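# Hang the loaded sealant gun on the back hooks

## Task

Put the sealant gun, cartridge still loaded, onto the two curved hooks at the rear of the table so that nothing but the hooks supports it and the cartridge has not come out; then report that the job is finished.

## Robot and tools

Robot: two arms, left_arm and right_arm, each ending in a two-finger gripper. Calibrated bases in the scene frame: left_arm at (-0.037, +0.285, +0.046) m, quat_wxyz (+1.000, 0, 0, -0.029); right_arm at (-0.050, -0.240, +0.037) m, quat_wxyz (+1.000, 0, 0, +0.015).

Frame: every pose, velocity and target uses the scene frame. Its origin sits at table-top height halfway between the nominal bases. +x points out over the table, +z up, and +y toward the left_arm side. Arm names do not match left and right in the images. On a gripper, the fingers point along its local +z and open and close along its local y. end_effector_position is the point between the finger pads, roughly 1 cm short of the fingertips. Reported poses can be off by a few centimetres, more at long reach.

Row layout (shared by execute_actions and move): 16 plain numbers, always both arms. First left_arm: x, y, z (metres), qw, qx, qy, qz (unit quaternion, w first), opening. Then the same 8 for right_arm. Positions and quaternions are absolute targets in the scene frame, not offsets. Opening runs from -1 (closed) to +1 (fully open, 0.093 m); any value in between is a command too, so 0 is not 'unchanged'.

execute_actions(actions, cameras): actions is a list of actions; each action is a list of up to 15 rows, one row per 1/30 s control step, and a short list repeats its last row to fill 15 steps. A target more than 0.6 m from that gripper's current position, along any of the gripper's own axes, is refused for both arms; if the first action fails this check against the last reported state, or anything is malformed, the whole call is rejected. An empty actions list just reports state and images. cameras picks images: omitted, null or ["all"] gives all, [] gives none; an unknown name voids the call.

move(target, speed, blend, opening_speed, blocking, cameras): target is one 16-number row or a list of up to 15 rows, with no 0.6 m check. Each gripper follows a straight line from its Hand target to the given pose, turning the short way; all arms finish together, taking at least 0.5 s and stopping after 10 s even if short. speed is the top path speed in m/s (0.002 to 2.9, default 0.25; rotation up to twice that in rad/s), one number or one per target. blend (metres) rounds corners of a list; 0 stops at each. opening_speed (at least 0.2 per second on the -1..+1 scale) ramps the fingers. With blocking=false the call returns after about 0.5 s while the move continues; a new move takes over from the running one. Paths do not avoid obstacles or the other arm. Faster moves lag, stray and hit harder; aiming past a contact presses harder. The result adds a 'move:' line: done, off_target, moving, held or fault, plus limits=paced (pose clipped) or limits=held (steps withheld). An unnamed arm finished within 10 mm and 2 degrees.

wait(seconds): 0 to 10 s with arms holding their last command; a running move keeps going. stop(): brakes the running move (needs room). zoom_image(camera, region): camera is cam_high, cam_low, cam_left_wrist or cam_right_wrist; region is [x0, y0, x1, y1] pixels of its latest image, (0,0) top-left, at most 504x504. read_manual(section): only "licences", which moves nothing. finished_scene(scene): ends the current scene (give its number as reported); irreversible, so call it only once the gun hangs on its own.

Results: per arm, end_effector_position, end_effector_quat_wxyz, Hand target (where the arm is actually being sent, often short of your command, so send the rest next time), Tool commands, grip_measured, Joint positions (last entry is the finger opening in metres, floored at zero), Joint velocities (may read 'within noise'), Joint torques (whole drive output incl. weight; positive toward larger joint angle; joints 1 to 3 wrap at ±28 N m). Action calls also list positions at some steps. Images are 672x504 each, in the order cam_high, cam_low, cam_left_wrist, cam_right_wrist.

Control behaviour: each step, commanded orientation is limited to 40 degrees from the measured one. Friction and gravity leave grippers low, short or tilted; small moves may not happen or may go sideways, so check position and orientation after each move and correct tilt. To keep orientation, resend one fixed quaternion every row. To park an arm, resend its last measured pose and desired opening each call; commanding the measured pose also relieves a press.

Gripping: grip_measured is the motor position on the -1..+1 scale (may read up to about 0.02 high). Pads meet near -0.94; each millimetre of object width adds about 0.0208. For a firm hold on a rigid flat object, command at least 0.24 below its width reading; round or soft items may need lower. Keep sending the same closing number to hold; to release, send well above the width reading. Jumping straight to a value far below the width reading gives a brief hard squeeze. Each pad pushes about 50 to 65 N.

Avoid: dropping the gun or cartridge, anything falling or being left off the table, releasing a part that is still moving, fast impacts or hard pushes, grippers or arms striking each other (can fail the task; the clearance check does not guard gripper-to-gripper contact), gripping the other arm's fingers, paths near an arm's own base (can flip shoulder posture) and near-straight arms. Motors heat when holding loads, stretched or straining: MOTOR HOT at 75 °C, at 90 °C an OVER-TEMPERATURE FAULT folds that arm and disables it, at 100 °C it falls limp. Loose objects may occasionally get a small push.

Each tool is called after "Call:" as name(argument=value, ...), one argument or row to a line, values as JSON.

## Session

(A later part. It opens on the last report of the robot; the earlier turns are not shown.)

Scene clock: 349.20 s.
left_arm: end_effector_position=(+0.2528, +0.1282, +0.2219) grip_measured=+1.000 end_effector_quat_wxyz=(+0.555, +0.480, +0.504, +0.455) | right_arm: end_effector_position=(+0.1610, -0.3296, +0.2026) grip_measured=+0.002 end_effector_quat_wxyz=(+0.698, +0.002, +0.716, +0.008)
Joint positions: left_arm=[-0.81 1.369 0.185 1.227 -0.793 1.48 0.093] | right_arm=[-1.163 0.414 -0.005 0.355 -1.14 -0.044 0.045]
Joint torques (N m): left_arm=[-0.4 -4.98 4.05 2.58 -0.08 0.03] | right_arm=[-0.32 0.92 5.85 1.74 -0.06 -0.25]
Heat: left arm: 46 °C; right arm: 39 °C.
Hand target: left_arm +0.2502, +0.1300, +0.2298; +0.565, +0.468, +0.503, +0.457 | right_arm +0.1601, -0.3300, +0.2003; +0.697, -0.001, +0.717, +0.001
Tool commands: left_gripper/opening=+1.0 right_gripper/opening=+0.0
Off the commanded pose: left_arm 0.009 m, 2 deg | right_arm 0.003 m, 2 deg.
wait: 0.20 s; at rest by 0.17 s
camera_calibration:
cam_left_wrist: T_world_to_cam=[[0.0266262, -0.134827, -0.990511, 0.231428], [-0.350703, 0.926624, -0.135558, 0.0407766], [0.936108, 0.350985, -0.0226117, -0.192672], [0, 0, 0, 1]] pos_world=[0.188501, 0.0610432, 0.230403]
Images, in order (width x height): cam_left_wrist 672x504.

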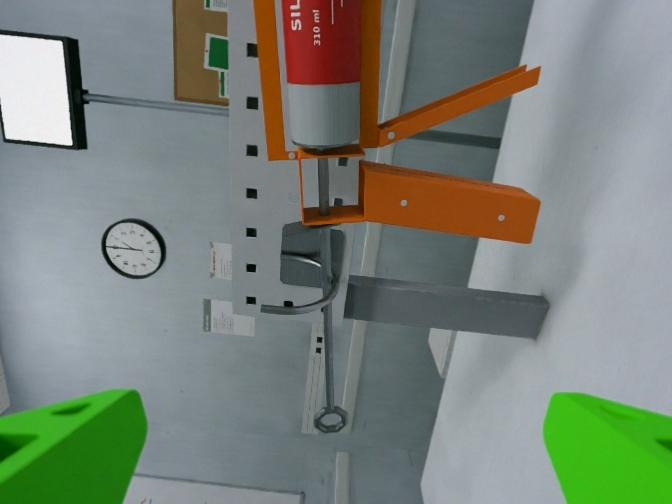

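Call:
wait(
  seconds=10,
  cameras=[],
)

Call:
wait(
  seconds=10,
  cameras=["cam_left_wrist"],
)

Call:
wait(
  seconds=0.3,
  cameras=["cam_left_wrist"],
)

Call:
wait(
  seconds=0.2,
  cameras=["cam_left_wrist"],
)

Scene clock: 364.27 s.
left_arm: end_effector_position=(+0.2528, +0.1282, +0.2219) grip_measured=+1.000 end_effector_quat_wxyz=(+0.555, +0.480, +0.504, +0.455) | right_arm: end_effector_position=(+0.1610, -0.3296, +0.2026) grip_measured=+0.002 end_effector_quat_wxyz=(+0.698, +0.002, +0.716, +0.008)
Joint positions: left_arm=[-0.81 1.369 0.185 1.227 -0.793 1.48 0.093] | right_arm=[-1.163 0.414 -0.005 0.355 -1.14 -0.044 0.045]
Joint torques (N m): left_arm=[-0.43 -5.01 4.14 2.56 -0.1 0.04] | right_arm=[-0.36 0.95 5.85 1.75 -0.05 -0.25]
Heat: left arm: 46 °C; right arm: 39 °C.
Hand target: left_arm +0.2502, +0.1300, +0.2298; +0.565, +0.468, +0.503, +0.457 | right_arm +0.1601, -0.3300, +0.2003; +0.697, -0.001, +0.717, +0.001
Tool commands: left_gripper/opening=+1.0 right_gripper/opening=+0.0
Off the commanded pose: left_arm 0.009 m, 2 deg | right_arm 0.003 m, 2 deg.
wait: 10.00 s; at rest from the start
No camera images: "cameras" was empty.

Scene clock: 374.27 s.
left_arm: end_effector_position=(+0.2528, +0.1282, +0.2219) grip_measured=+1.000 end_effector_quat_wxyz=(+0.555, +0.480, +0.504, +0.455) | right_arm: end_effector_position=(+0.1610, -0.3296, +0.2026) grip_measured=+0.002 end_effector_quat_wxyz=(+0.698, +0.002, +0.716, +0.008)
Joint positions: left_arm=[-0.81 1.369 0.185 1.227 -0.793 1.48 0.093] | right_arm=[-1.163 0.414 -0.005 0.355 -1.14 -0.044 0.045]
Joint torques (N m): left_arm=[-0.49 -5.14 4.11 2.58 -0.08 0.05] | right_arm=[-0.27 1.01 5.85 1.73 -0.04 -0.24]
Heat: left arm: 46 °C; right arm: 39 °C.
Hand target: left_arm +0.2502, +0.1300, +0.2298; +0.565, +0.468, +0.503, +0.457 | right_arm +0.1601, -0.3300, +0.2003; +0.697, -0.001, +0.717, +0.001
Tool commands: left_gripper/opening=+1.0 right_gripper/opening=+0.0
Off the commanded pose: left_arm 0.009 m, 2 deg | right_arm 0.003 m, 2 deg.
wait: 10.00 s; at rest by 0.17 s
camera_calibration:
cam_left_wrist: T_world_to_cam=[[0.0266262, -0.134827, -0.990511, 0.231428], [-0.350703, 0.926624, -0.135558, 0.0407766], [0.936108, 0.350985, -0.0226117, -0.192672], [0, 0, 0, 1]] pos_world=[0.188501, 0.0610432, 0.230403]
Images, in order (width x height): cam_left_wrist 672x504.

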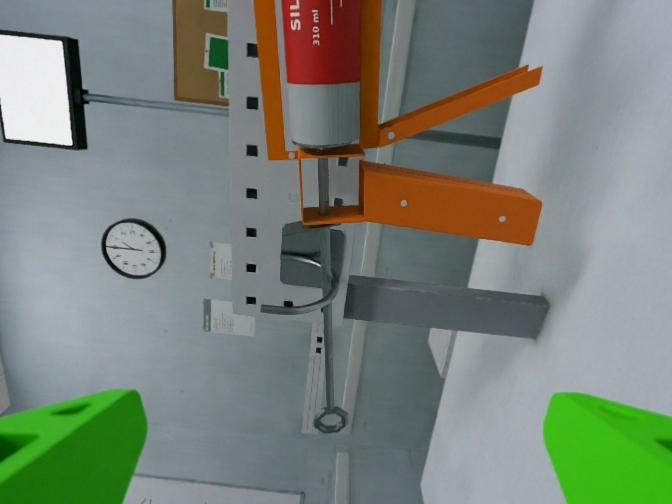

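Scene clock: 374.57 s.
left_arm: end_effector_position=(+0.2528, +0.1282, +0.2219) grip_measured=+1.000 end_effector_quat_wxyz=(+0.555, +0.480, +0.504, +0.455) | right_arm: end_effector_position=(+0.1610, -0.3296, +0.2026) grip_measured=+0.002 end_effector_quat_wxyz=(+0.698, +0.002, +0.716, +0.008)
Joint positions: left_arm=[-0.81 1.369 0.185 1.227 -0.793 1.48 0.093] | right_arm=[-1.163 0.414 -0.005 0.355 -1.14 -0.044 0.045]
Joint torques (N m): left_arm=[-0.46 -5.01 4.07 2.57 -0.08 0.03] | right_arm=[-0.28 0.92 5.87 1.72 -0.05 -0.24]
Heat: left arm: 46 °C; right arm: 39 °C.
Hand target: left_arm +0.2502, +0.1300, +0.2298; +0.565, +0.468, +0.503, +0.457 | right_arm +0.1601, -0.3300, +0.2003; +0.697, -0.001, +0.717, +0.001
Tool commands: left_gripper/opening=+1.0 right_gripper/opening=+0.0
Off the commanded pose: left_arm 0.009 m, 2 deg | right_arm 0.003 m, 2 deg.
wait: 0.30 s; at rest by 0.17 s
camera_calibration:
cam_left_wrist: T_world_to_cam=[[0.0266262, -0.134827, -0.990511, 0.231428], [-0.350703, 0.926624, -0.135558, 0.0407766], [0.936108, 0.350985, -0.0226117, -0.192672], [0, 0, 0, 1]] pos_world=[0.188501, 0.0610432, 0.230403]
Images, in order (width x height): cam_left_wrist 672x504.

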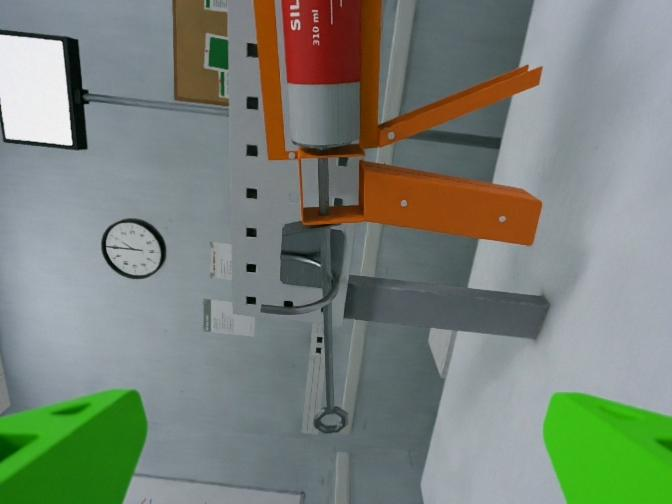

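Scene clock: 374.77 s.
left_arm: end_effector_position=(+0.2528, +0.1282, +0.2219) grip_measured=+1.000 end_effector_quat_wxyz=(+0.555, +0.480, +0.504, +0.455) | right_arm: end_effector_position=(+0.1610, -0.3296, +0.2026) grip_measured=+0.002 end_effector_quat_wxyz=(+0.698, +0.002, +0.716, +0.008)
Joint positions: left_arm=[-0.81 1.369 0.185 1.227 -0.793 1.48 0.093] | right_arm=[-1.163 0.414 -0.005 0.355 -1.14 -0.044 0.045]
Joint torques (N m): left_arm=[-0.5 -5.09 4.1 2.56 -0.07 0.05] | right_arm=[-0.36 0.85 5.83 1.74 -0.05 -0.23]
Heat: left arm: 46 °C; right arm: 39 °C.
Hand target: left_arm +0.2502, +0.1300, +0.2298; +0.565, +0.468, +0.503, +0.457 | right_arm +0.1601, -0.3300, +0.2003; +0.697, -0.001, +0.717, +0.001
Tool commands: left_gripper/opening=+1.0 right_gripper/opening=+0.0
Off the commanded pose: left_arm 0.009 m, 2 deg | right_arm 0.003 m, 2 deg.
wait: 0.20 s; at rest by 0.17 s
camera_calibration:
cam_left_wrist: T_world_to_cam=[[0.0266262, -0.134827, -0.990511, 0.231428], [-0.350703, 0.926624, -0.135558, 0.0407766], [0.936108, 0.350985, -0.0226117, -0.192672], [0, 0, 0, 1]] pos_world=[0.188501, 0.0610432, 0.230403]
Images, in order (width x height): cam_left_wrist 672x504.

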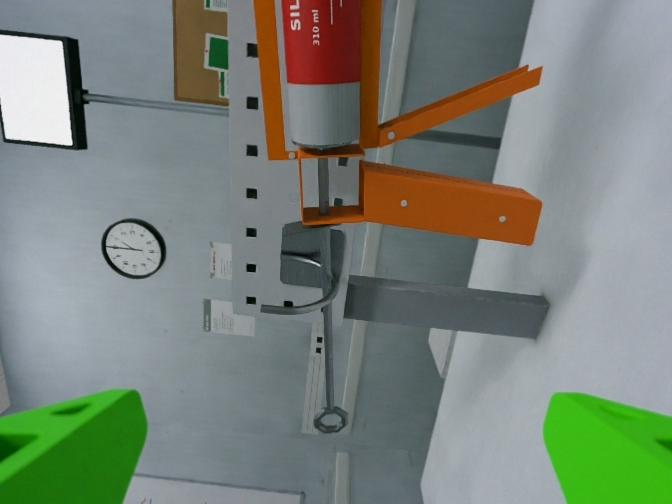

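Still. A short extra wait to be safe, then finish.

Call:
wait(
  seconds=4,
  cameras=[],
)

Call:
finished_scene(
  scene=3,
)

Scene clock: 381.37 s.
left_arm: end_effector_position=(+0.2528, +0.1282, +0.2219) grip_measured=+1.000 end_effector_quat_wxyz=(+0.555, +0.480, +0.504, +0.455) | right_arm: end_effector_position=(+0.1610, -0.3296, +0.2026) grip_measured=+0.002 end_effector_quat_wxyz=(+0.698, +0.002, +0.716, +0.008)
Joint positions: left_arm=[-0.81 1.369 0.185 1.227 -0.793 1.48 0.093] | right_arm=[-1.163 0.414 -0.005 0.355 -1.14 -0.044 0.045]
Joint torques (N m): left_arm=[-0.54 -5.07 3.99 2.56 -0.1 0.04] | right_arm=[-0.29 0.92 5.87 1.73 -0.05 -0.24]
Heat: left arm: 46 °C; right arm: 39 °C.
Hand target: left_arm +0.2502, +0.1300, +0.2298; +0.565, +0.468, +0.503, +0.457 | right_arm +0.1601, -0.3300, +0.2003; +0.697, -0.001, +0.717, +0.001
Tool commands: left_gripper/opening=+1.0 right_gripper/opening=+0.0
Off the commanded pose: left_arm 0.009 m, 2 deg | right_arm 0.003 m, 2 deg.
wait: 4.00 s; at rest from the start
No camera images: "cameras" was empty.

The scene is finished: the task was done.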